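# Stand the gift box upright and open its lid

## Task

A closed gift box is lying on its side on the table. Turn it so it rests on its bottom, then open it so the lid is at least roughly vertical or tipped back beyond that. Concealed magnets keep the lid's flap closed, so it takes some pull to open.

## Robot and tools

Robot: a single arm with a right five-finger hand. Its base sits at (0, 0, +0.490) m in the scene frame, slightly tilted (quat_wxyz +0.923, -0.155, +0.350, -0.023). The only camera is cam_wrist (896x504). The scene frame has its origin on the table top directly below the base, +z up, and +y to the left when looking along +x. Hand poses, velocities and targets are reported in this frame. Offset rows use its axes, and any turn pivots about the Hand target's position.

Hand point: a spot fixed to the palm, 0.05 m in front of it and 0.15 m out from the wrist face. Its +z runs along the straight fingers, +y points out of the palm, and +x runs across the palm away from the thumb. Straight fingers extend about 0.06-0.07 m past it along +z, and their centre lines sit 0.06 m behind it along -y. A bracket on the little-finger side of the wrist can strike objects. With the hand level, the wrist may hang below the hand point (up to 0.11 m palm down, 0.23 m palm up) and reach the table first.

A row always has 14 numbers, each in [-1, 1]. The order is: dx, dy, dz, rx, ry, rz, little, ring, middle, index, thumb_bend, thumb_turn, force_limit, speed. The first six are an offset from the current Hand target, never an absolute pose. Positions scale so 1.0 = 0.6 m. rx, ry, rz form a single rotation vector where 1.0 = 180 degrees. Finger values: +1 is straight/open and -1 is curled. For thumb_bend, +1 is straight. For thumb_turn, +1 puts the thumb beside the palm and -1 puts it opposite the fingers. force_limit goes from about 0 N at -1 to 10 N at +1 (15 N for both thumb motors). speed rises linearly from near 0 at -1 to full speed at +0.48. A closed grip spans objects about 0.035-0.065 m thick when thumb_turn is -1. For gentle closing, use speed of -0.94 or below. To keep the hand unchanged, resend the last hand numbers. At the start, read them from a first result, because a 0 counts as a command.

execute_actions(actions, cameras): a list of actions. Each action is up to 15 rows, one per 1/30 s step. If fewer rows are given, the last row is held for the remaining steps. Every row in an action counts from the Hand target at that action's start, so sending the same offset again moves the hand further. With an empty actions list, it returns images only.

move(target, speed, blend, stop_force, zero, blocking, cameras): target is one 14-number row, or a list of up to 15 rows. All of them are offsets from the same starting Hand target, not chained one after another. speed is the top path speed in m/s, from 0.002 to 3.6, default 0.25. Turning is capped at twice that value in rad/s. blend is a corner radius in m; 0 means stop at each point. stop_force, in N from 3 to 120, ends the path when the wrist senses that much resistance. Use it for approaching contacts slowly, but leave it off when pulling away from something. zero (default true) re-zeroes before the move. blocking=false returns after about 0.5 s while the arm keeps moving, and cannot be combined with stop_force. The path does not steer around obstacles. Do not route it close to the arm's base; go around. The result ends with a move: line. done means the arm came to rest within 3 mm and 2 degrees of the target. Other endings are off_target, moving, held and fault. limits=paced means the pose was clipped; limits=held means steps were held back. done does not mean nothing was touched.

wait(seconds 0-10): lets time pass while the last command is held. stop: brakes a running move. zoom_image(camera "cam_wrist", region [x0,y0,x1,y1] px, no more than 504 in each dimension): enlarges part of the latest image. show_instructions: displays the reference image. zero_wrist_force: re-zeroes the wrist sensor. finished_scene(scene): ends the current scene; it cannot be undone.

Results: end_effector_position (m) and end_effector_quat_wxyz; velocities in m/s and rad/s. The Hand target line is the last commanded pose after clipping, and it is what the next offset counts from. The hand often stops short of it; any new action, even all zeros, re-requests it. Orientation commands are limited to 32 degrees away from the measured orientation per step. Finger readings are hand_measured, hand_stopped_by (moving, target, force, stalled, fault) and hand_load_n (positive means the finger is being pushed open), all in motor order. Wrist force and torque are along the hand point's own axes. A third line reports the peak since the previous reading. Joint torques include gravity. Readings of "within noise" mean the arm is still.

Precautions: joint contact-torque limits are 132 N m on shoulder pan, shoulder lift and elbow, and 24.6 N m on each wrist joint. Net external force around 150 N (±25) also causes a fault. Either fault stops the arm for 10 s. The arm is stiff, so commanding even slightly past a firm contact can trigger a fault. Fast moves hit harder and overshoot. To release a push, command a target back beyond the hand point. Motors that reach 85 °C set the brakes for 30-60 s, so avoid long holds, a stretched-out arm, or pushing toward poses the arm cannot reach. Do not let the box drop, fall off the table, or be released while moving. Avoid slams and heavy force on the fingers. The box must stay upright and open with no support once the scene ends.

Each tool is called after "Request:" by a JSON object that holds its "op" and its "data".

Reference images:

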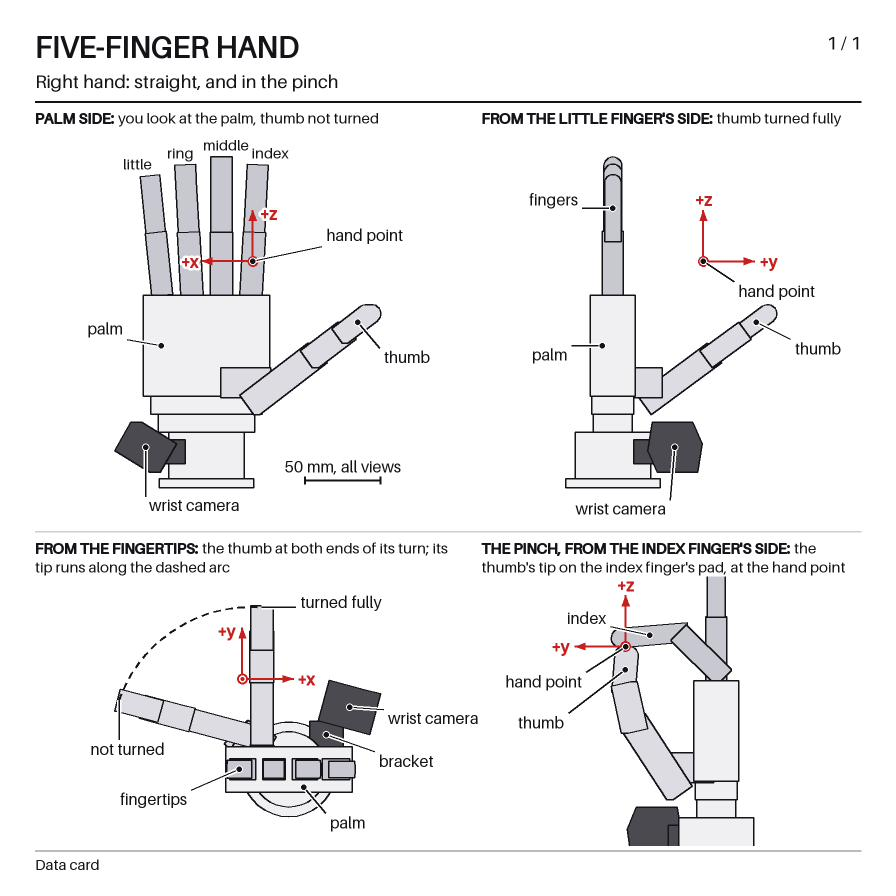

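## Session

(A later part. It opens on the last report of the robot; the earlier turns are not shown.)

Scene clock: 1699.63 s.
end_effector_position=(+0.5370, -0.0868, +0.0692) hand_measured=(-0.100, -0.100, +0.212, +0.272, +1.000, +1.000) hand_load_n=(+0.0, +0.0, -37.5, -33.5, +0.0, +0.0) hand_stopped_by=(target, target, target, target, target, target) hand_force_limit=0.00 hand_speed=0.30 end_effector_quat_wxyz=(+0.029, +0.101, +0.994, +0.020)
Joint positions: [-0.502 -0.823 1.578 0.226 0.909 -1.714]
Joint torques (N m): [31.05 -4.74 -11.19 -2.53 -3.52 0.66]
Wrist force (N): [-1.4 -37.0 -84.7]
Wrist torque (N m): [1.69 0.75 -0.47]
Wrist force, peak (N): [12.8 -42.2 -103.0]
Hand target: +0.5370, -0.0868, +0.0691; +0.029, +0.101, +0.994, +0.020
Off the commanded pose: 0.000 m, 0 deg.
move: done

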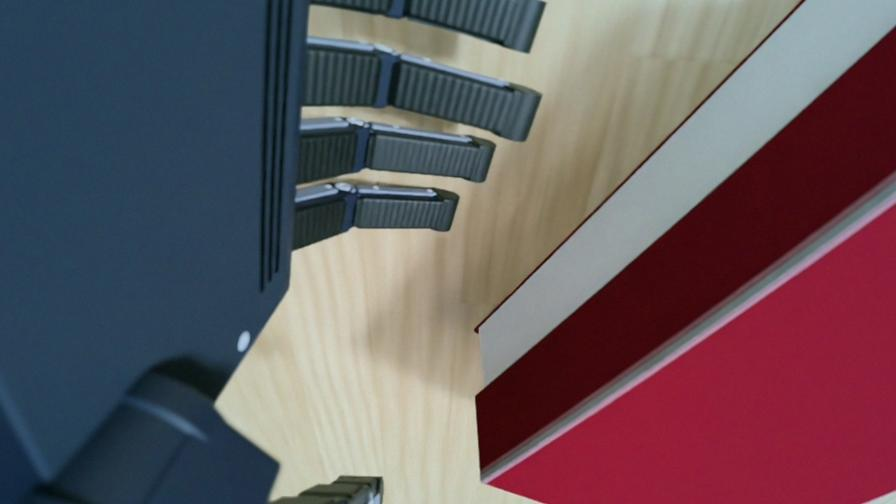

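Request:
{"op": "move", "data": {"target": [0,0,0.03,0,0,0,-0.1,-0.1,0.25,0.25,1,1,0,0.3]}}

Request:
{"op": "move", "data": {"target": [0.026,0.0427,-0.024,0,0,0,-0.1,-0.1,0.2,0.2,1,1,0,0.3], "speed": 0.04, "cameras": ["cam_wrist"]}}

Scene clock: 1709.07 s.
end_effector_position=(+0.5370, -0.0868, +0.0869) hand_measured=(-0.100, -0.100, +0.250, +0.250, +1.000, +1.000) hand_load_n=(+0.0, +0.0, +0.0, +0.0, +0.0, +0.0) hand_stopped_by=(target, target, target, target, target, target) hand_force_limit=0.00 hand_speed=0.30 end_effector_quat_wxyz=(+0.029, +0.101, +0.994, +0.020)
Joint positions: [-0.523 -0.858 1.606 0.245 0.897 -1.737]
Joint torques (N m): [-28.51 -43.99 6.96 3.56 -2.62 -1.54]
Wrist force (N): [0.8 -0.7 0.0]
Wrist torque (N m): [0.04 -0.10 0.08]
Wrist force, peak (N): [-1.4 -37.5 -85.2]
Hand target: +0.5370, -0.0868, +0.0871; +0.029, +0.101, +0.994, +0.020
Off the commanded pose: 0.000 m, 0 deg.
move: done

Scene clock: 1710.37 s.
end_effector_position=(+0.5526, -0.0613, +0.0728) hand_measured=(-0.100, -0.100, +0.200, +0.200, +1.000, +1.000) hand_load_n=(+0.0, +0.0, +0.0, +0.0, +0.0, +0.0) hand_stopped_by=(target, target, target, target, target, target) hand_force_limit=0.00 hand_speed=0.30 end_effector_quat_wxyz=(+0.029, +0.101, +0.994, +0.020)
Joint positions: [-0.457 -0.859 1.574 0.238 0.934 -1.668]
Joint torques (N m): [-7.26 -26.23 -14.99 -0.15 2.37 1.41]
Wrist force (N): [0.6 -0.9 -0.1]
Wrist torque (N m): [0.03 -0.09 -0.04]
Wrist force, peak (N): [0.9 -1.1 -0.1]
Hand target: +0.5526, -0.0612, +0.0727; +0.029, +0.101, +0.994, +0.020
Off the commanded pose: 0.000 m, 0 deg.
move: done

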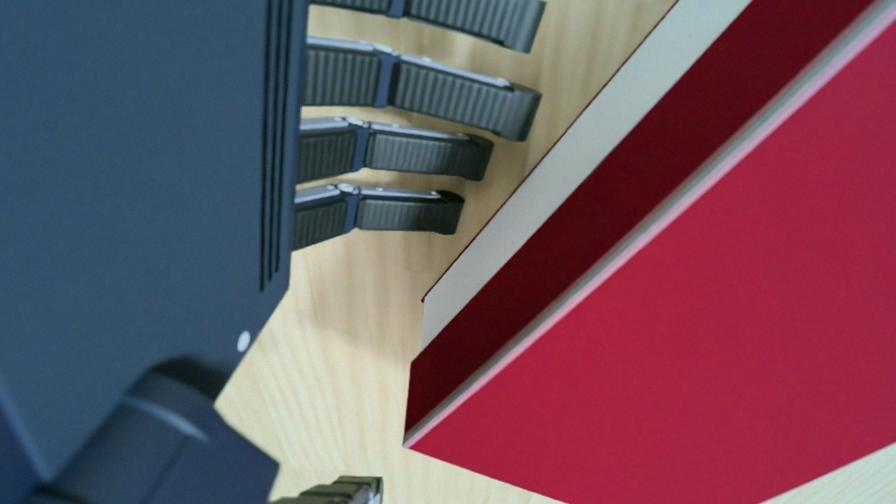

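Request:
{"op": "move", "data": {"target": [0.023,0.038,-0.005,0,0,-0.033,-0.1,-0.1,0.2,0.2,1,1,0,0.3], "speed": 0.04, "cameras": ["cam_wrist"]}}

Scene clock: 1724.47 s.
end_effector_position=(+0.5664, -0.0385, +0.0697) hand_measured=(-0.100, -0.100, +0.198, +0.200, +1.000, +1.000) hand_load_n=(+0.0, +0.0, -22.0, +0.0, -0.5, +0.0) hand_stopped_by=(target, target, target, target, target, target) hand_force_limit=0.00 hand_speed=0.30 end_effector_quat_wxyz=(+0.030, +0.152, +0.988, +0.018)
Joint positions: [-0.401 -0.886 1.579 0.222 0.973 -1.507]
Joint torques (N m): [5.34 -41.3 6.54 -1.6 0.19 1.52]
Wrist force (N): [1.7 -13.6 -24.4]
Wrist torque (N m): [0.42 0.55 -0.30]
Wrist force, peak (N): [1.8 -13.6 -24.7]
Hand target: +0.5664, -0.0384, +0.0697; +0.030, +0.152, +0.988, +0.018
Off the commanded pose: 0.000 m, 0 deg.
move: done

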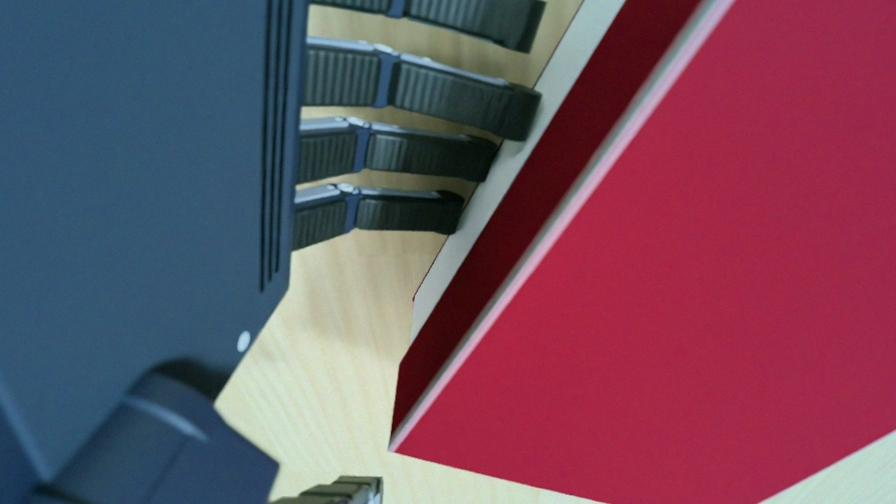

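Request:
{"op": "move", "data": {"target": [0.012,0.02,0.004,0,0,0,-0.1,-0.1,0.2,0.2,1,1,0,0.3], "speed": 0.03, "cameras": ["cam_wrist"]}}

Scene clock: 1730.57 s.
end_effector_position=(+0.5735, -0.0266, +0.0721) hand_measured=(-0.100, -0.100, +0.200, +0.200, +1.000, +1.000) hand_load_n=(+0.0, +1.0, +0.0, +0.0, +0.0, +0.0) hand_stopped_by=(target, target, target, target, target, target) hand_force_limit=0.00 hand_speed=0.30 end_effector_quat_wxyz=(+0.030, +0.152, +0.988, +0.018)
Joint positions: [-0.381 -0.902 1.574 0.232 0.985 -1.487]
Joint torques (N m): [-3.13 -45.23 -14.67 3.86 2.21 1.03]
Wrist force (N): [0.6 -1.7 0.2]
Wrist torque (N m): [-0.01 -0.06 -0.08]
Wrist force, peak (N): [2.5 -15.8 -25.8]
Hand target: +0.5736, -0.0264, +0.0721; +0.030, +0.152, +0.988, +0.018
Off the commanded pose: 0.000 m, 0 deg.
move: done

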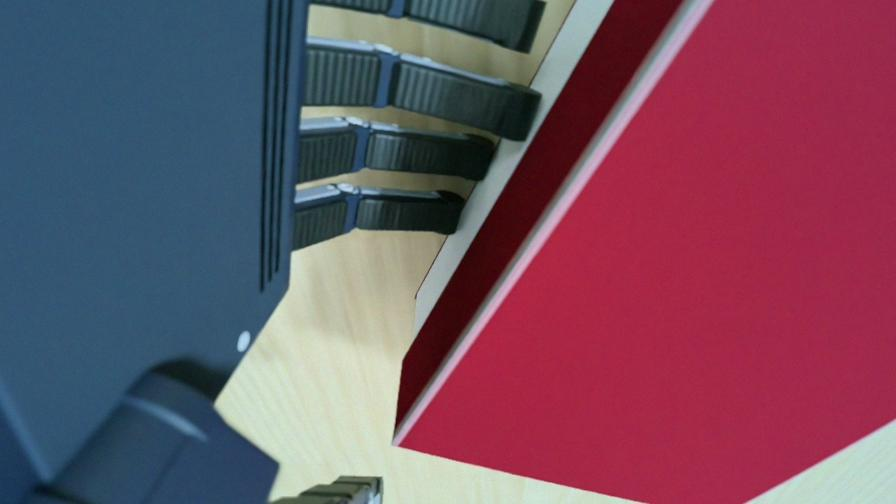

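Request:
{"op": "move", "data": {"target": [0.036,0.059,0.12,0,0,0,-0.1,-0.1,0.2,0.2,1,1,0,0.3], "speed": 0.025, "cameras": ["cam_wrist"]}}

Scene clock: 1737.90 s.
end_effector_position=(+0.5952, +0.0089, +0.1440) hand_measured=(-0.100, -0.100, +0.200, +0.200, +1.000, +1.000) hand_load_n=(+0.0, +0.5, +0.0, +0.0, +0.0, +0.0) hand_stopped_by=(target, target, target, target, target, target) hand_force_limit=0.00 hand_speed=0.30 end_effector_quat_wxyz=(+0.030, +0.152, +0.988, +0.018)
Joint positions: [-0.388 -1.075 1.641 0.341 0.981 -1.494]
Joint torques (N m): [-22.03 -45.6 5.51 3.8 -2.84 -1.35]
Wrist force (N): [0.4 -1.3 -0.3]
Wrist torque (N m): [-0.02 -0.01 0.02]
Wrist force, peak (N): [0.8 -2.0 0.3]
Hand target: +0.5952, +0.0090, +0.1441; +0.030, +0.152, +0.988, +0.018
Off the commanded pose: 0.000 m, 0 deg.
move: done

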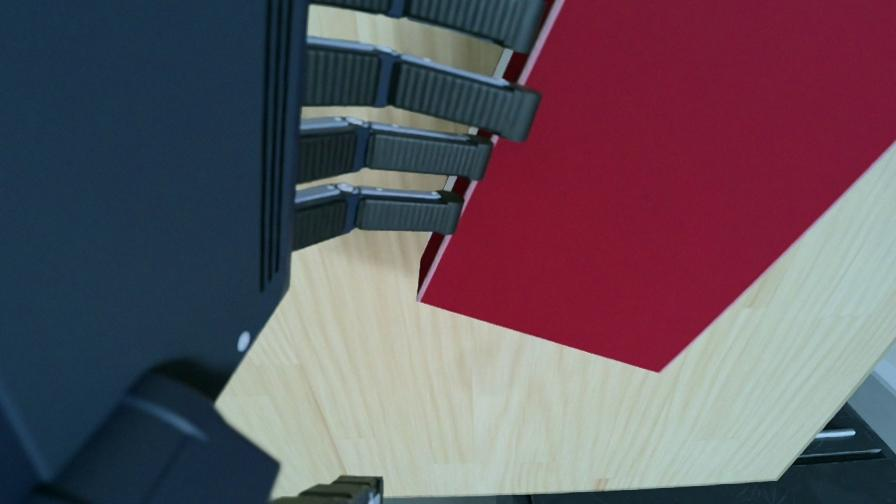

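Request:
{"op": "move", "data": {"target": [-0.15,-0.22,0.3,0,0,0,0,0,0,0,1,1,0,0.3], "cameras": ["cam_wrist"]}}

Scene clock: 1773.63 s.
end_effector_position=(+0.5052, -0.1230, +0.3241) hand_measured=(+0.000, +0.000, +0.000, +0.000, +1.000, +1.000) hand_load_n=(+0.0, +0.0, +0.5, +0.0, +0.0, +0.0) hand_stopped_by=(target, target, target, target, target, target) hand_force_limit=0.00 hand_speed=0.30 end_effector_quat_wxyz=(+0.030, +0.152, +0.988, +0.018)
Joint positions: [-0.983 -1.213 1.892 0.722 0.727 -2.221]
Joint torques (N m): [-26.13 -14.14 -20.08 3.3 -2.69 -1.51]
Wrist force (N): [0.5 -0.9 -0.3]
Wrist torque (N m): [0.05 -0.08 0.03]
Wrist force, peak (N): [0.5 -1.4 -0.8]
Hand target: +0.5052, -0.1230, +0.3241; +0.030, +0.152, +0.988, +0.018
Off the commanded pose: 0.000 m, 0 deg.
move: done

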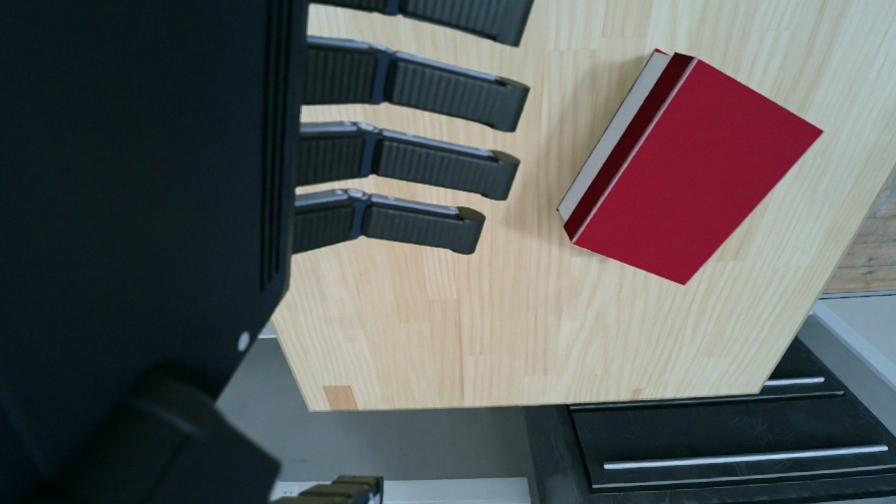

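Request:
{"op": "move", "data": {"target": [[0.07,0.11,-0.25,0.1957,-0.0802,-0.052,0,0,0,0,1,1,0,0.3],[0.0866,0.1383,-0.432,0.1957,-0.0802,-0.052,0,0,0,0,1,1,0,0.3]], "cameras": ["cam_wrist"]}}

Scene clock: 1799.60 s.
end_effector_position=(+0.5572, -0.0401, +0.0650) hand_measured=(+0.000, +0.000, +0.000, +0.000, +1.000, +1.000) hand_load_n=(-13.0, -1.0, +0.5, +0.0, +0.0, +0.0) hand_stopped_by=(target, target, target, target, target, target) hand_force_limit=0.00 hand_speed=0.30 end_effector_quat_wxyz=(+0.106, +0.229, +0.909, +0.331)
Joint positions: [-0.507 -0.637 1.536 -0.273 0.279 -1.103]
Joint torques (N m): [-0.37 -38.39 6.75 -2.57 5.96 1.21]
Wrist force (N): [2.9 11.0 -34.6]
Wrist torque (N m): [1.45 2.05 0.81]
Wrist force, peak (N): [2.9 11.0 -34.6]
Hand target: +0.5572, -0.0400, +0.0649; +0.106, +0.229, +0.909, +0.331
Off the commanded pose: 0.000 m, 0 deg.
move: done

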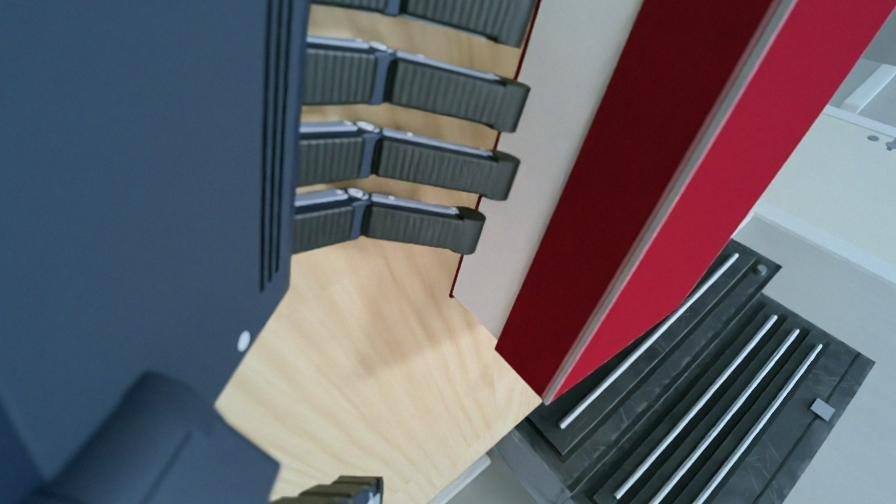

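Request:
{"op": "move", "data": {"target": [0.0,0.0,0.01,0.006,0.0119,0,0,0,0,0,1,1,0,0.3]}}

Request:
{"op": "move", "data": {"target": [0.0167,0.0327,0,0,0,0,0,0,0,0,1,1,0,0.3], "speed": 0.03, "cameras": ["cam_wrist"]}}

Scene clock: 1807.87 s.
end_effector_position=(+0.5572, -0.0400, +0.0709) hand_measured=(+0.000, +0.000, +0.000, +0.000, +1.000, +1.000) hand_load_n=(+0.0, +0.0, +0.0, +0.0, +0.0, +0.0) hand_stopped_by=(target, target, target, target, target, target) hand_force_limit=0.00 hand_speed=0.30 end_effector_quat_wxyz=(+0.087, +0.236, +0.908, +0.335)
Joint positions: [-0.516 -0.621 1.498 -0.124 0.261 -1.199]
Joint torques (N m): [-29.59 -24.44 -13 3.54 -4.07 -1.04]
Wrist force (N): [0.8 -1.4 -0.6]
Wrist torque (N m): [0.07 -0.11 0.05]
Wrist force, peak (N): [2.7 11.3 -36.1]
Hand target: +0.5572, -0.0400, +0.0709; +0.087, +0.236, +0.908, +0.335
Off the commanded pose: 0.000 m, 0 deg.
move: done

Scene clock: 1809.17 s.
end_effector_position=(+0.5672, -0.0205, +0.0709) hand_measured=(+0.000, +0.000, +0.000, +0.000, +1.000, +1.000) hand_load_n=(+0.0, +0.5, +0.0, +0.0, +0.0, +0.0) hand_stopped_by=(target, target, target, target, target, target) hand_force_limit=0.00 hand_speed=0.30 end_effector_quat_wxyz=(+0.087, +0.236, +0.908, +0.335) end_effector_velocity=(+0.001, +0.001, +0.000) end_effector_angular_velocity=(+0.000, -0.002, +0.001)
Joint positions: [-0.482 -0.66 1.523 -0.186 0.286 -1.12]
Joint velocities: [0.001 -0.002 0.001 -0.005 0 0.004]
Joint torques (N m): [-8.12 -44.15 9.43 0.02 1.65 1.13]
Wrist force (N): [0.4 -2.3 -1.1]
Wrist torque (N m): [0.03 -0.03 -0.06]
Wrist force, peak (N): [0.3 -2.5 -1.1]
Hand target: +0.5672, -0.0204, +0.0709; +0.087, +0.236, +0.908, +0.335
Off the commanded pose: 0.000 m, 0 deg.
move: done

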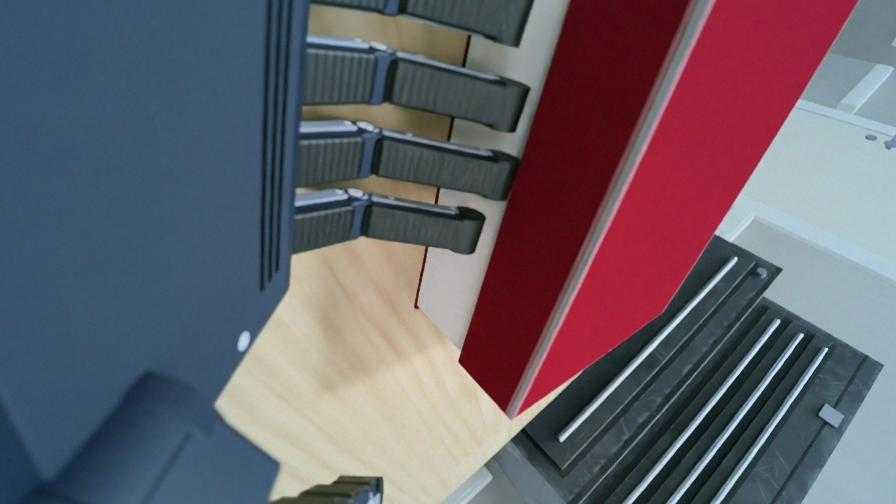

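Request:
{"op": "move", "data": {"target": [0.006,0.0119,-0.003,0,0,0,0,0,0,0,1,1,0,0.3], "speed": 0.02}}

Request:
{"op": "move", "data": {"target": [0.022,0.043,0.095,0,0,0,0,0,0,0,1,1,0,0.3], "speed": 0.025, "cameras": ["cam_wrist"]}}

Scene clock: 1814.73 s.
end_effector_position=(+0.5708, -0.0133, +0.0691) hand_measured=(+0.000, +0.000, +0.000, +0.000, +1.000, +1.000) hand_load_n=(+0.0, +0.0, -1.5, +0.0, +0.0, +0.5) hand_stopped_by=(target, target, target, target, target, target) hand_force_limit=0.00 hand_speed=0.30 end_effector_quat_wxyz=(+0.087, +0.236, +0.908, +0.335)
Joint positions: [-0.468 -0.671 1.528 -0.21 0.298 -1.089]
Joint torques (N m): [-8.55 -43.66 9.69 0.01 1.65 1.55]
Wrist force (N): [0.2 -2.0 -1.9]
Wrist torque (N m): [0.01 0.02 -0.06]
Wrist force, peak (N): [0.5 -2.1 -1.9]
Hand target: +0.5708, -0.0133, +0.0691; +0.087, +0.236, +0.908, +0.335
Off the commanded pose: 0.000 m, 0 deg.
move: done

Scene clock: 1817.73 s.
end_effector_position=(+0.5840, +0.0125, +0.1260) hand_measured=(+0.000, +0.000, +0.000, +0.000, +1.000, +1.000) hand_load_n=(+0.0, +0.0, +1.0, +0.0, +0.0, +0.0) hand_stopped_by=(target, target, target, target, target, target) hand_force_limit=0.00 hand_speed=0.30 end_effector_quat_wxyz=(+0.087, +0.236, +0.908, +0.335)
Joint positions: [-0.483 -0.811 1.632 -0.141 0.285 -1.122]
Joint torques (N m): [-26.52 -42.89 9.98 3.59 -3.99 -1.34]
Wrist force (N): [0.0 -2.5 -0.7]
Wrist torque (N m): [0.01 0.01 0.03]
Wrist force, peak (N): [0.4 -2.8 -0.6]
Hand target: +0.5840, +0.0125, +0.1261; +0.087, +0.236, +0.908, +0.335
Off the commanded pose: 0.000 m, 0 deg.
move: done

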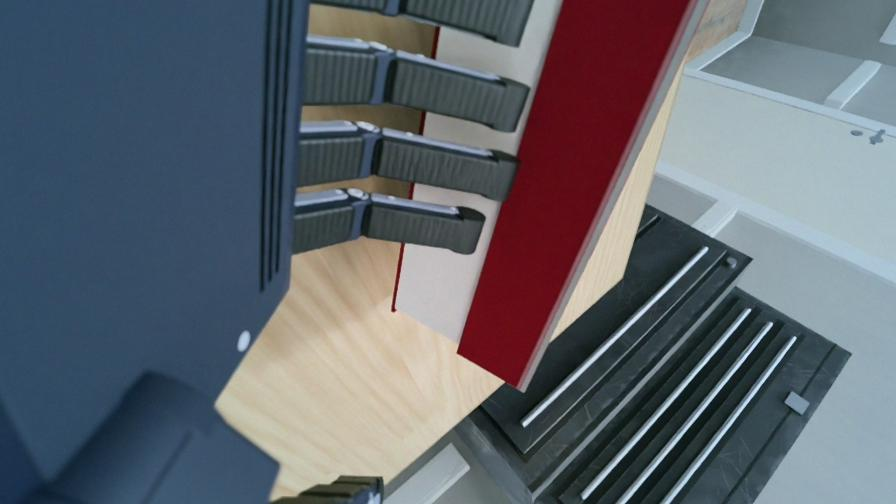

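Request:
{"op": "move", "data": {"target": [[0.011,0.021,0.042,0,0,0,0,0,0,0,1,1,0,0.3],[0.031,0.061,0.042,0,0,0,0,0,0,0,1,1,0,0.3]], "speed": 0.02, "cameras": ["cam_wrist"]}}

Scene clock: 1825.60 s.
end_effector_position=(+0.6026, +0.0491, +0.1513) hand_measured=(+0.000, +0.000, +0.000, +0.000, +1.000, +1.000) hand_load_n=(+0.0, +0.0, +0.0, +0.0, +0.0, +0.0) hand_stopped_by=(target, target, target, target, target, target) hand_force_limit=0.00 hand_speed=0.30 end_effector_quat_wxyz=(+0.087, +0.236, +0.908, +0.335)
Joint positions: [-0.443 -0.918 1.684 -0.163 0.318 -1.042]
Joint torques (N m): [-4.61 -46.06 8.25 -0.04 1.49 1.17]
Wrist force (N): [0.2 -1.5 -0.4]
Wrist torque (N m): [0.03 -0.03 -0.08]
Wrist force, peak (N): [0.4 -2.8 -1.0]
Hand target: +0.6026, +0.0491, +0.1513; +0.087, +0.236, +0.908, +0.335
Off the commanded pose: 0.000 m, 0 deg.
move: done

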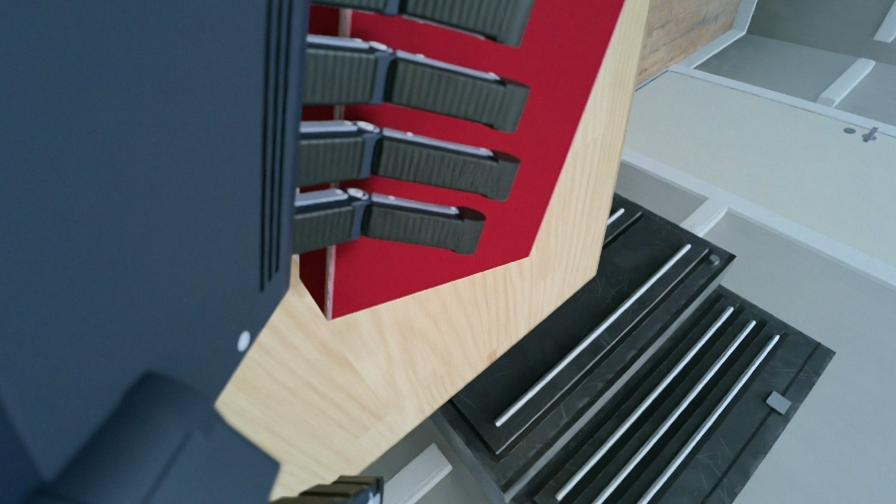

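Request:
{"op": "move", "data": {"target": [[-0.08,-0.16,0,0,0,0,0,0,0,0,1,1,0,0.3],[-0.08,-0.16,-0.138,0,0,0,0,0,0,0,1,1,0,0.3],[-0.045,-0.09,-0.138,0,0,0,0,0,0,0,1,1,0,0.3]], "speed": [0.3,0.25,0.05], "cameras": ["cam_wrist"]}}

Scene clock: 1838.90 s.
end_effector_position=(+0.5756, -0.0049, +0.0685) hand_measured=(+0.000, +0.000, +0.000, +0.000, +1.000, +1.000) hand_load_n=(+0.0, +0.0, +0.0, +0.0, +0.0, +0.0) hand_stopped_by=(target, target, target, target, target, target) hand_force_limit=0.00 hand_speed=0.30 end_effector_quat_wxyz=(+0.087, +0.236, +0.908, +0.335)
Joint positions: [-0.452 -0.685 1.534 -0.231 0.31 -1.058]
Joint torques (N m): [-8.55 -44.35 10.07 -0.17 1.59 1.31]
Wrist force (N): [0.1 -1.6 -0.6]
Wrist torque (N m): [0.03 -0.01 -0.07]
Wrist force, peak (N): [0.4 -2.9 -1.2]
Hand target: +0.5756, -0.0049, +0.0685; +0.087, +0.236, +0.908, +0.335
Off the commanded pose: 0.000 m, 0 deg.
move: done

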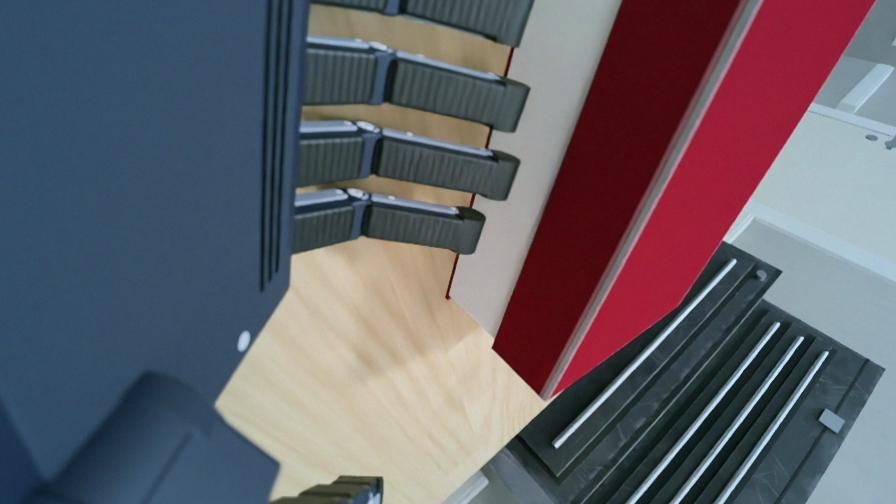

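Request:
{"op": "move", "data": {"target": [[0.025,0.049,-0.001,0,0,0,0,0,0,0,1,1,0,0.3],[0.044,0.087,0.095,0,0,0,0,0,0,0,1,1,0,0.3]], "speed": [0.03,0.025], "cameras": ["cam_wrist"]}}

Request:
{"op": "move", "data": {"target": [0.02,0.04,0.01,0,0,0,0,0,0,0,1,1,0,0.3], "speed": 0.015, "cameras": ["cam_wrist"]}}

Scene clock: 1848.27 s.
end_effector_position=(+0.6020, +0.0473, +0.1254) hand_measured=(+0.000, +0.000, +0.000, +0.000, +1.000, +1.000) hand_load_n=(+0.0, +0.0, +0.5, +0.0, -0.5, +0.0) hand_stopped_by=(target, target, target, target, target, target) hand_force_limit=0.00 hand_speed=0.30 end_effector_quat_wxyz=(+0.087, +0.236, +0.908, +0.335)
Joint positions: [-0.418 -0.87 1.649 -0.218 0.339 -0.998]
Joint torques (N m): [-24.82 -44.2 7.9 3.24 -3.94 -1.47]
Wrist force (N): [0.0 -2.4 -0.6]
Wrist torque (N m): [0.02 -0.01 0.01]
Wrist force, peak (N): [0.4 -2.9 -0.2]
Hand target: +0.6020, +0.0473, +0.1255; +0.087, +0.236, +0.908, +0.335
Off the commanded pose: 0.000 m, 0 deg.
move: done

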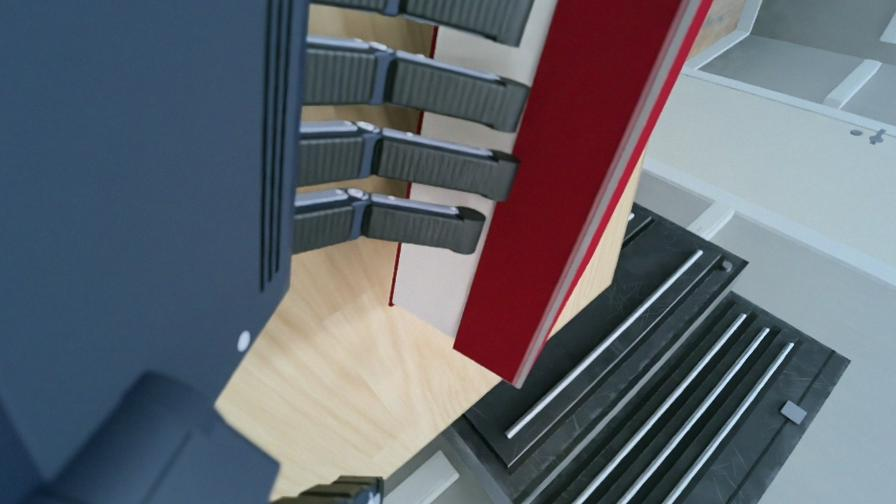

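Scene clock: 1850.47 s.
end_effector_position=(+0.6139, +0.0712, +0.1315) hand_measured=(+0.000, +0.000, +0.000, +0.000, +1.000, +1.000) hand_load_n=(+0.0, +0.0, +0.0, +0.0, +0.0, +0.0) hand_stopped_by=(target, target, target, target, target, target) hand_force_limit=0.00 hand_speed=0.30 end_effector_quat_wxyz=(+0.087, +0.236, +0.908, +0.335)
Joint positions: [-0.379 -0.914 1.661 -0.238 0.372 -0.942]
Joint torques (N m): [-4.07 -45.15 7.35 -0.24 1.56 1.38]
Wrist force (N): [0.4 -1.7 -0.3]
Wrist torque (N m): [-0.02 -0.04 -0.05]
Wrist force, peak (N): [0.0 -2.8 -0.7]
Hand target: +0.6140, +0.0713, +0.1315; +0.087, +0.236, +0.908, +0.335
Off the commanded pose: 0.000 m, 0 deg.
move: done

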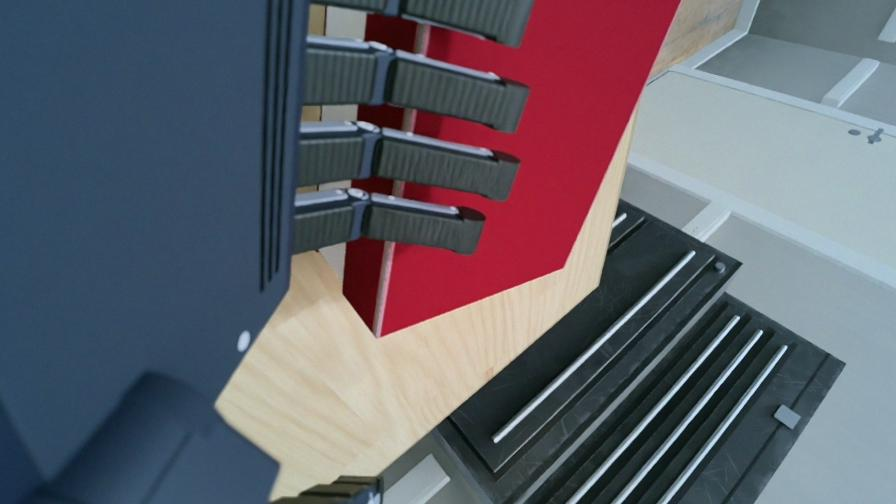

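Request:
{"op": "move", "data": {"target": [[0,0,0.15,0,0,0,1,1,1,1,1,1,0,0.3],[0.06,0.116,0.15,0,0,0,1,1,1,1,1,1,0,0.3]]}}

Request:
{"op": "move", "data": {"target": [0,0,-0.09,0,0,0,1,1,1,1,1,1,0,0.3], "speed": 0.015, "stop_force": 5, "cameras": ["cam_wrist"]}}

Scene clock: 1875.23 s.
end_effector_position=(+0.6500, +0.1409, +0.2215) hand_measured=(+1.000, +1.000, +1.000, +1.000, +1.000, +1.000) hand_load_n=(+0.0, +0.0, +0.0, +0.0, +0.0, +0.0) hand_stopped_by=(target, target, target, target, target, target) hand_force_limit=0.00 hand_speed=0.30 end_effector_quat_wxyz=(+0.087, +0.236, +0.908, +0.335)
Joint positions: [-0.337 -1.166 1.737 -0.11 0.409 -0.891]
Joint torques (N m): [0.43 -44.3 4.98 -0.03 1.9 1.04]
Wrist force (N): [-0.1 -1.8 -0.7]
Wrist torque (N m): [-0.02 0.04 -0.15]
Wrist force, peak (N): [-3.6 44.6 -51.5]
Hand target: +0.6500, +0.1409, +0.2215; +0.087, +0.236, +0.908, +0.335
Off the commanded pose: 0.000 m, 0 deg.
move: done

Scene clock: 1878.60 s.
end_effector_position=(+0.6500, +0.1409, +0.1893) hand_measured=(+1.000, +1.000, +1.000, +1.000, +1.000, +1.000) hand_load_n=(+0.0, +0.0, -3.5, +0.0, +0.0, +0.0) hand_stopped_by=(target, target, target, target, target, target) hand_force_limit=0.00 hand_speed=0.30 end_effector_quat_wxyz=(+0.087, +0.236, +0.908, +0.335)
Joint positions: [-0.303 -1.102 1.703 -0.173 0.44 -0.855]
Joint torques (N m): [-18.6 -44.88 7.01 3.32 -3.07 -1.33]
Wrist force (N): [0.0 0.0 -1.6]
Wrist torque (N m): [-0.07 0.15 -0.02]
Wrist force, peak (N): [-0.1 2.2 -12.5]
Hand target: +0.6500, +0.1409, +0.1893; +0.087, +0.236, +0.908, +0.335 (not the last commanded pose)
Off the commanded pose: 0.022 m, 0 deg.
move: contact

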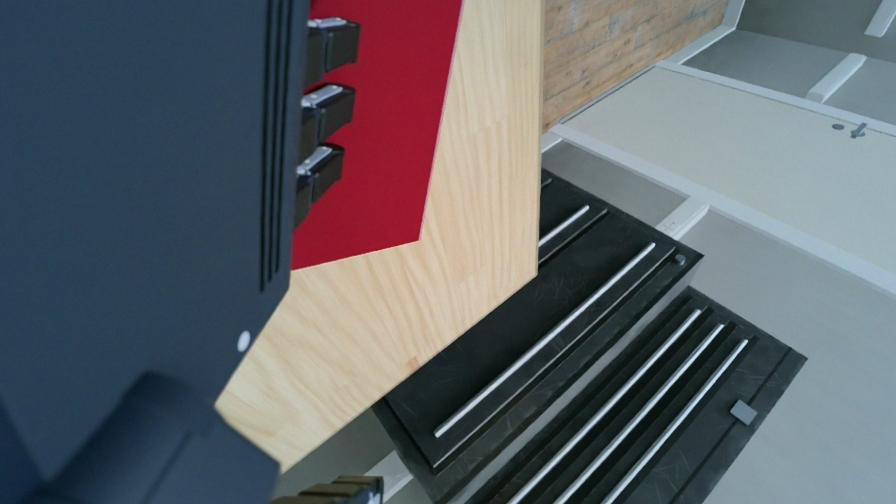

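Request:
{"op": "move", "data": {"target": [[0,0,-0.006,0,0,0,1,1,1,1,1,1,0,0.3],[-0.122,-0.237,-0.007,0,0,0,1,1,1,1,1,1,0,0.3]], "speed": [0.02,0.12]}}

Request:
{"op": "move", "data": {"target": [[0,0,0.06,0,0,0,1,1,1,1,1,1,0,0.3],[-0.16,-0.24,0.18,0,0,0,0,0,0,0,1,1,0,0.3]], "cameras": ["cam_wrist"]}}

Scene clock: 1886.67 s.
end_effector_position=(+0.5768, -0.0012, +0.1851) hand_measured=(+1.000, +1.000, +0.966, +1.000, +1.000, +1.000) hand_load_n=(+0.0, -2.0, -35.5, +0.0, +0.0, -0.5) hand_stopped_by=(target, target, target, target, target, target) hand_force_limit=0.00 hand_speed=0.30 end_effector_quat_wxyz=(+0.088, +0.237, +0.908, +0.335)
Joint positions: [-0.581 -0.858 1.679 0.133 0.218 -1.405]
Joint torques (N m): [-27.78 -15.43 -10.15 2.47 2.22 -0.92]
Wrist force (N): [-3.6 18.1 -12.0]
Wrist torque (N m): [-0.42 -0.20 0.25]
Wrist force, peak (N): [1.0 13.4 -52.2]
Hand target: +0.5768, -0.0013, +0.1851; +0.087, +0.236, +0.908, +0.335
Off the commanded pose: 0.000 m, 0 deg.
move: done

Scene clock: 1890.47 s.
end_effector_position=(+0.4808, -0.1453, +0.2931) hand_measured=(+0.000, +0.000, +0.000, +0.000, +1.000, +1.000) hand_load_n=(+0.0, +0.5, +0.0, +0.5, +0.0, +0.0) hand_stopped_by=(target, target, target, target, target, target) hand_force_limit=0.00 hand_speed=0.30 end_effector_quat_wxyz=(+0.087, +0.236, +0.908, +0.335)
Joint positions: [-1.027 -0.583 1.805 1.399 0.364 -3.113]
Joint torques (N m): [-16.96 -18.95 -13.75 2.56 2.07 -1.38]
Wrist force (N): [0.2 -1.9 -0.3]
Wrist torque (N m): [-0.06 0.02 -0.03]
Wrist force, peak (N): [-3.5 18.2 -11.8]
Hand target: +0.4808, -0.1453, +0.2931; +0.087, +0.236, +0.908, +0.335
Off the commanded pose: 0.000 m, 0 deg.
move: done

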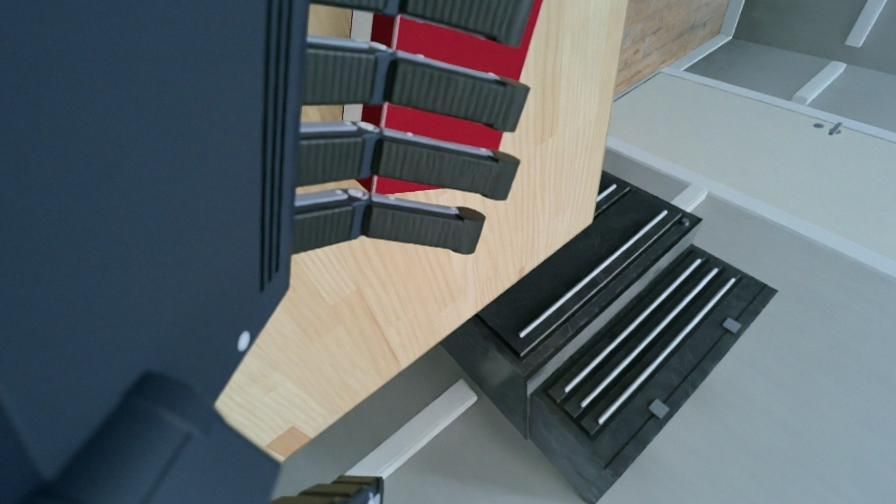

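Request:
{"op": "move", "data": {"target": [-0.11,-0.2,0,0,0,0,0,0,0,0,1,1,0,0.3], "cameras": ["cam_wrist"]}}

Scene clock: 1894.33 s.
end_effector_position=(+0.4148, -0.2652, +0.2931) hand_measured=(+0.000, +0.000, +0.000, +0.000, +1.000, +1.000) hand_load_n=(+0.0, +0.0, +0.5, +0.0, +0.0, +0.0) hand_stopped_by=(target, target, target, target, target, target) hand_force_limit=0.00 hand_speed=0.30 end_effector_quat_wxyz=(+0.087, +0.236, +0.908, +0.335)
Joint positions: [-1.191 -0.361 1.567 1.566 0.513 -3.279]
Joint torques (N m): [-41.41 -22.05 -18.59 3.26 2.95 -1.24]
Wrist force (N): [0.1 -1.6 -0.9]
Wrist torque (N m): [0.03 0.02 -0.01]
Wrist force, peak (N): [0.4 -2.8 -1.1]
Hand target: +0.4148, -0.2653, +0.2931; +0.087, +0.236, +0.908, +0.335
Off the commanded pose: 0.000 m, 0 deg.
move: done

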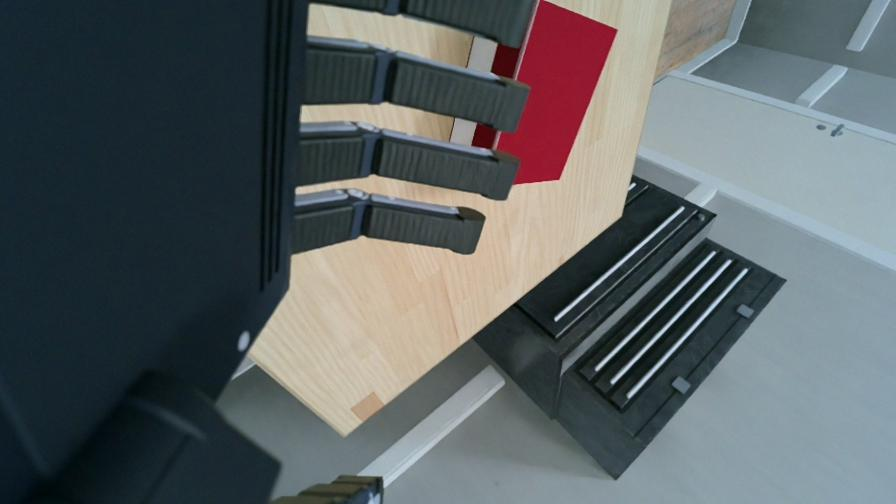

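Request:
{"op": "move", "data": {"target": [[0.108,0.192,-0.1,0,0,0,0,0,0,0,1,1,0,0.3],[0.108,0.192,-0.3735,0,0,0,0,0,0,0,1,1,0,0.3],[0.138,0.244,-0.3735,0,0,0,0,0,0,0,1,1,0,0.3]], "speed": [0.3,0.2,0.04], "cameras": ["cam_wrist"]}}

Scene clock: 1911.83 s.
end_effector_position=(+0.4976, -0.1189, +0.0691) hand_measured=(+0.000, +0.000, +0.000, +0.000, +1.000, +1.000) hand_load_n=(+0.0, +0.0, +0.0, +0.0, +0.0, +0.0) hand_stopped_by=(target, target, target, target, target, target) hand_force_limit=0.00 hand_speed=0.30 end_effector_quat_wxyz=(+0.087, +0.236, +0.908, +0.335)
Joint positions: [-0.661 -0.381 1.344 0.361 0.184 -1.783]
Joint torques (N m): [-15.34 -41.75 9.27 0.18 1.48 1.17]
Wrist force (N): [0.7 -2.2 -1.0]
Wrist torque (N m): [-0.03 -0.03 -0.06]
Wrist force, peak (N): [0.1 -2.5 -1.7]
Hand target: +0.4976, -0.1189, +0.0690; +0.087, +0.236, +0.908, +0.335
Off the commanded pose: 0.000 m, 0 deg.
move: done

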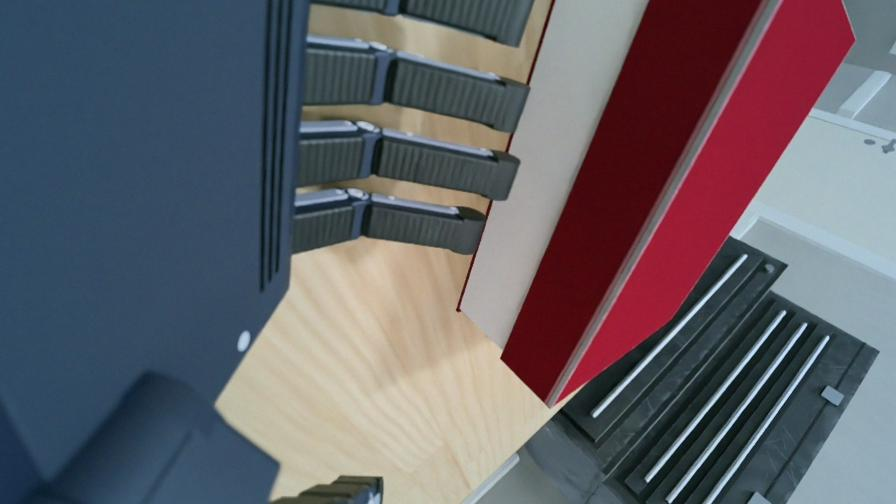

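Request:
{"op": "move", "data": {"target": [[0.029,0.0505,-0.002,0,0,0,0,0,0,0,1,1,0,0.3],[0.058,0.101,0.131,0,0,0,0,0,0,0,1,1,0,0.3],[0.112,0.195,0.198,0,0,0,0,0,0,0,1,1,0,0.3]], "speed": [0.03,0.6,0.6], "blend": [0,0.03,0], "cameras": ["cam_wrist"]}}

Scene clock: 1921.70 s.
end_effector_position=(+0.5648, -0.0019, +0.1878) hand_measured=(+0.000, +0.000, +0.000, +0.000, +1.000, +1.000) hand_load_n=(+0.0, +0.0, +0.0, +0.0, +0.0, +0.5) hand_stopped_by=(target, target, target, target, target, target) hand_force_limit=0.00 hand_speed=0.30 end_effector_quat_wxyz=(+0.087, +0.236, +0.908, +0.335) end_effector_velocity=(+0.000, +0.000, +0.000) end_effector_angular_velocity=(-0.002, -0.001, +0.001)
Joint positions: [-0.595 -0.85 1.703 0.162 0.21 -1.468]
Joint velocities: [0 -0.001 0.001 -0.005 0.001 0.003]
Joint torques (N m): [-7.13 -42.64 8.49 0.26 1.42 1.38]
Wrist force (N): [0.5 -2.3 -1.0]
Wrist torque (N m): [0.00 -0.03 -0.09]
Wrist force, peak (N): [1.0 -4.5 0.3]
Hand target: +0.5648, -0.0019, +0.1878; +0.087, +0.236, +0.908, +0.335
Off the commanded pose: 0.000 m, 0 deg.
move: done

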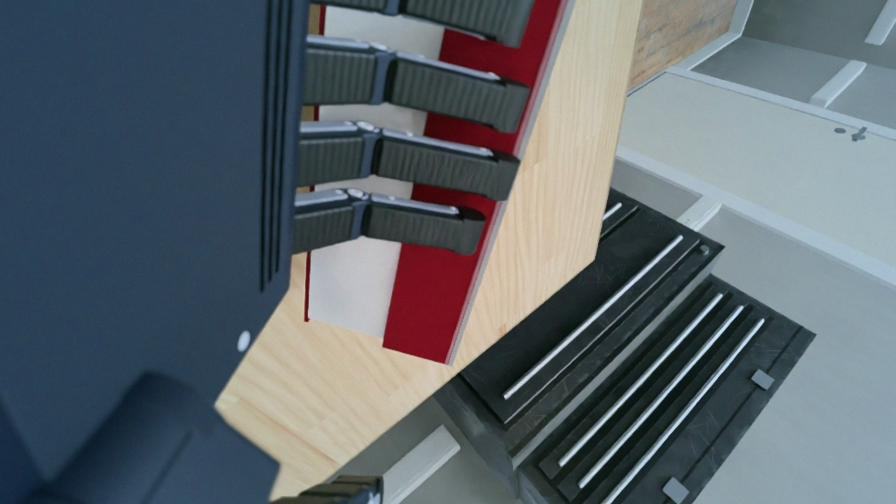

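Request:
{"op": "zoom_image", "data": {"camera": "cam_wrist", "region": [290, 0, 600, 400]}}

Scaled by 1.260 from the camera's 896x504 image, which has a finer 1280x720 frame.

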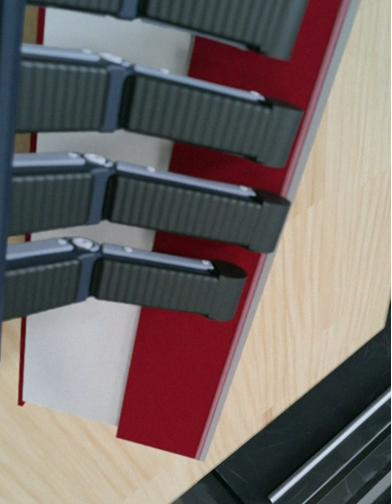

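Request:
{"op": "move", "data": {"target": [0.042,0.0725,0.045,0,0,0,0,0,0,0,1,1,0,0.3], "speed": 0.06, "cameras": ["cam_wrist"]}}

Scene clock: 1949.23 s.
end_effector_position=(+0.5900, +0.0416, +0.2148) hand_measured=(+0.000, +0.000, +0.000, +0.000, +1.000, +1.000) hand_load_n=(+0.0, +0.0, +0.5, +0.0, +0.0, +0.0) hand_stopped_by=(target, target, target, target, target, target) hand_force_limit=0.00 hand_speed=0.30 end_effector_quat_wxyz=(+0.087, +0.236, +0.908, +0.335)
Joint positions: [-0.542 -0.998 1.762 0.064 0.243 -1.277]
Joint torques (N m): [-4.42 -39.96 6.91 -0.04 1.42 0.93]
Wrist force (N): [0.4 -1.9 -1.2]
Wrist torque (N m): [0.02 0.00 -0.13]
Wrist force, peak (N): [0.5 -2.6 -1.0]
Hand target: +0.5900, +0.0416, +0.2148; +0.087, +0.236, +0.908, +0.335
Off the commanded pose: 0.000 m, 0 deg.
move: done

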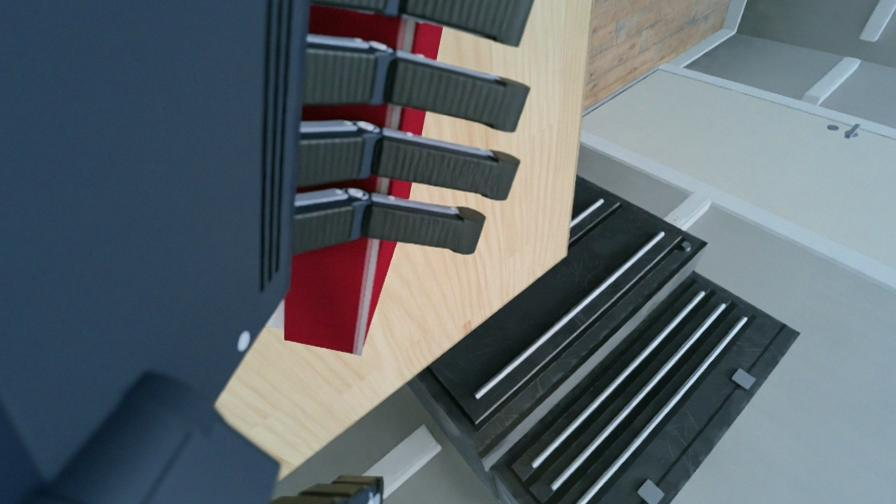

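Request:
{"op": "move", "data": {"target": [-0.1,-0.18,0.25,0,0,0,0.5,0.5,0.5,0.5,1,1,0,0.3], "cameras": ["cam_wrist"]}}

Scene clock: 1960.03 s.
end_effector_position=(+0.5300, -0.0664, +0.3648) hand_measured=(+0.500, +0.500, +0.500, +0.500, +1.000, +1.000) hand_load_n=(+0.0, +0.0, +0.0, +0.0, -0.5, +0.0) hand_stopped_by=(target, target, target, target, target, target) hand_force_limit=0.00 hand_speed=0.30 end_effector_quat_wxyz=(+0.087, +0.236, +0.908, +0.335)
Joint positions: [-1.005 -0.873 2.003 1.461 0.345 -3.081]
Joint torques (N m): [-12.15 -15.11 -15.81 2.9 2.42 -1.48]
Wrist force (N): [0.2 -1.9 -0.4]
Wrist torque (N m): [-0.07 -0.01 -0.02]
Wrist force, peak (N): [0.6 40.0 -81.7]
Hand target: +0.5300, -0.0664, +0.3648; +0.087, +0.236, +0.908, +0.335
Off the commanded pose: 0.000 m, 0 deg.
move: done

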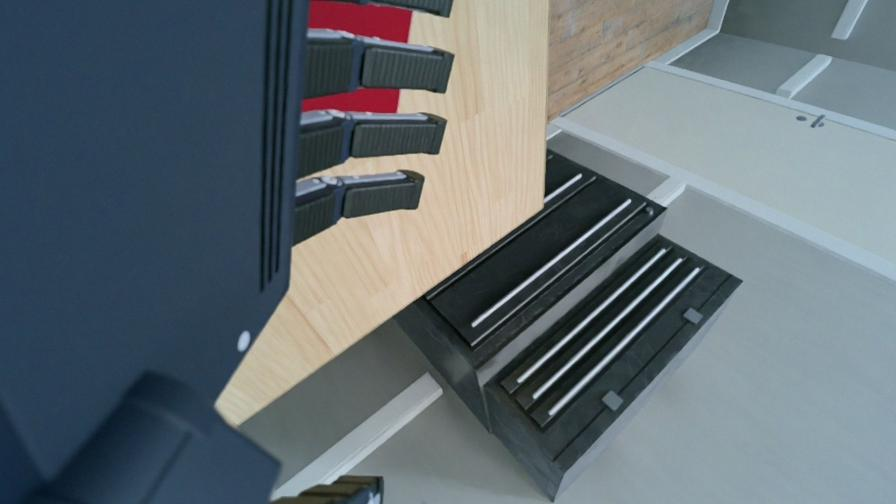

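Request:
{"op": "move", "data": {"target": [-0.05,-0.08,0,-0.194,0.108,0,1,1,1,1,1,1,0,0.3], "cameras": ["cam_wrist"]}}

Scene clock: 1967.80 s.
end_effector_position=(+0.5000, -0.1144, +0.3648) hand_measured=(+1.000, +1.000, +1.000, +1.000, +1.000, +1.000) hand_load_n=(+0.0, +0.0, +0.0, +0.0, +0.0, +0.0) hand_stopped_by=(target, target, target, target, target, target) hand_force_limit=0.00 hand_speed=0.30 end_effector_quat_wxyz=(+0.002, +0.252, +0.968, +0.005)
Joint positions: [-1.049 -1.321 1.95 0.868 0.779 -2.131]
Joint torques (N m): [-6.28 -29.71 1.53 -0.09 2.51 1.48]
Wrist force (N): [0.1 -0.5 -0.4]
Wrist torque (N m): [0.06 0.00 -0.07]
Wrist force, peak (N): [0.5 -2.0 -0.7]
Hand target: +0.5000, -0.1144, +0.3648; +0.001, +0.252, +0.968, +0.005
Off the commanded pose: 0.000 m, 0 deg.
move: done

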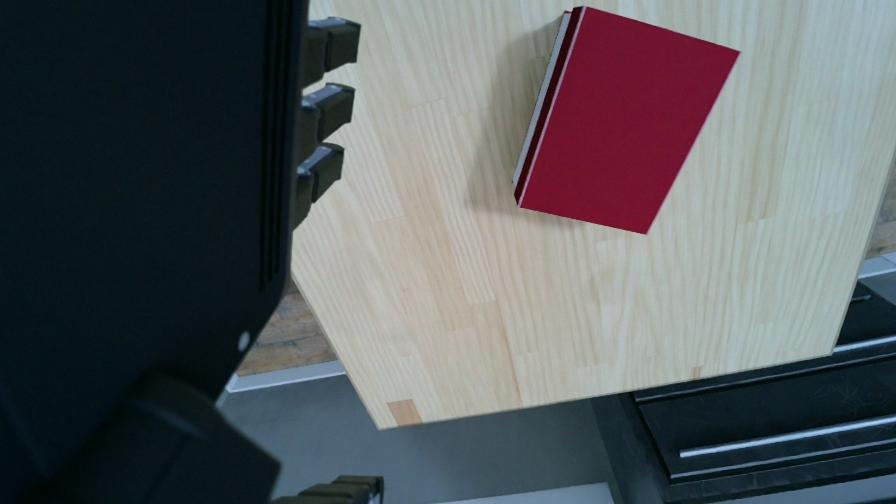

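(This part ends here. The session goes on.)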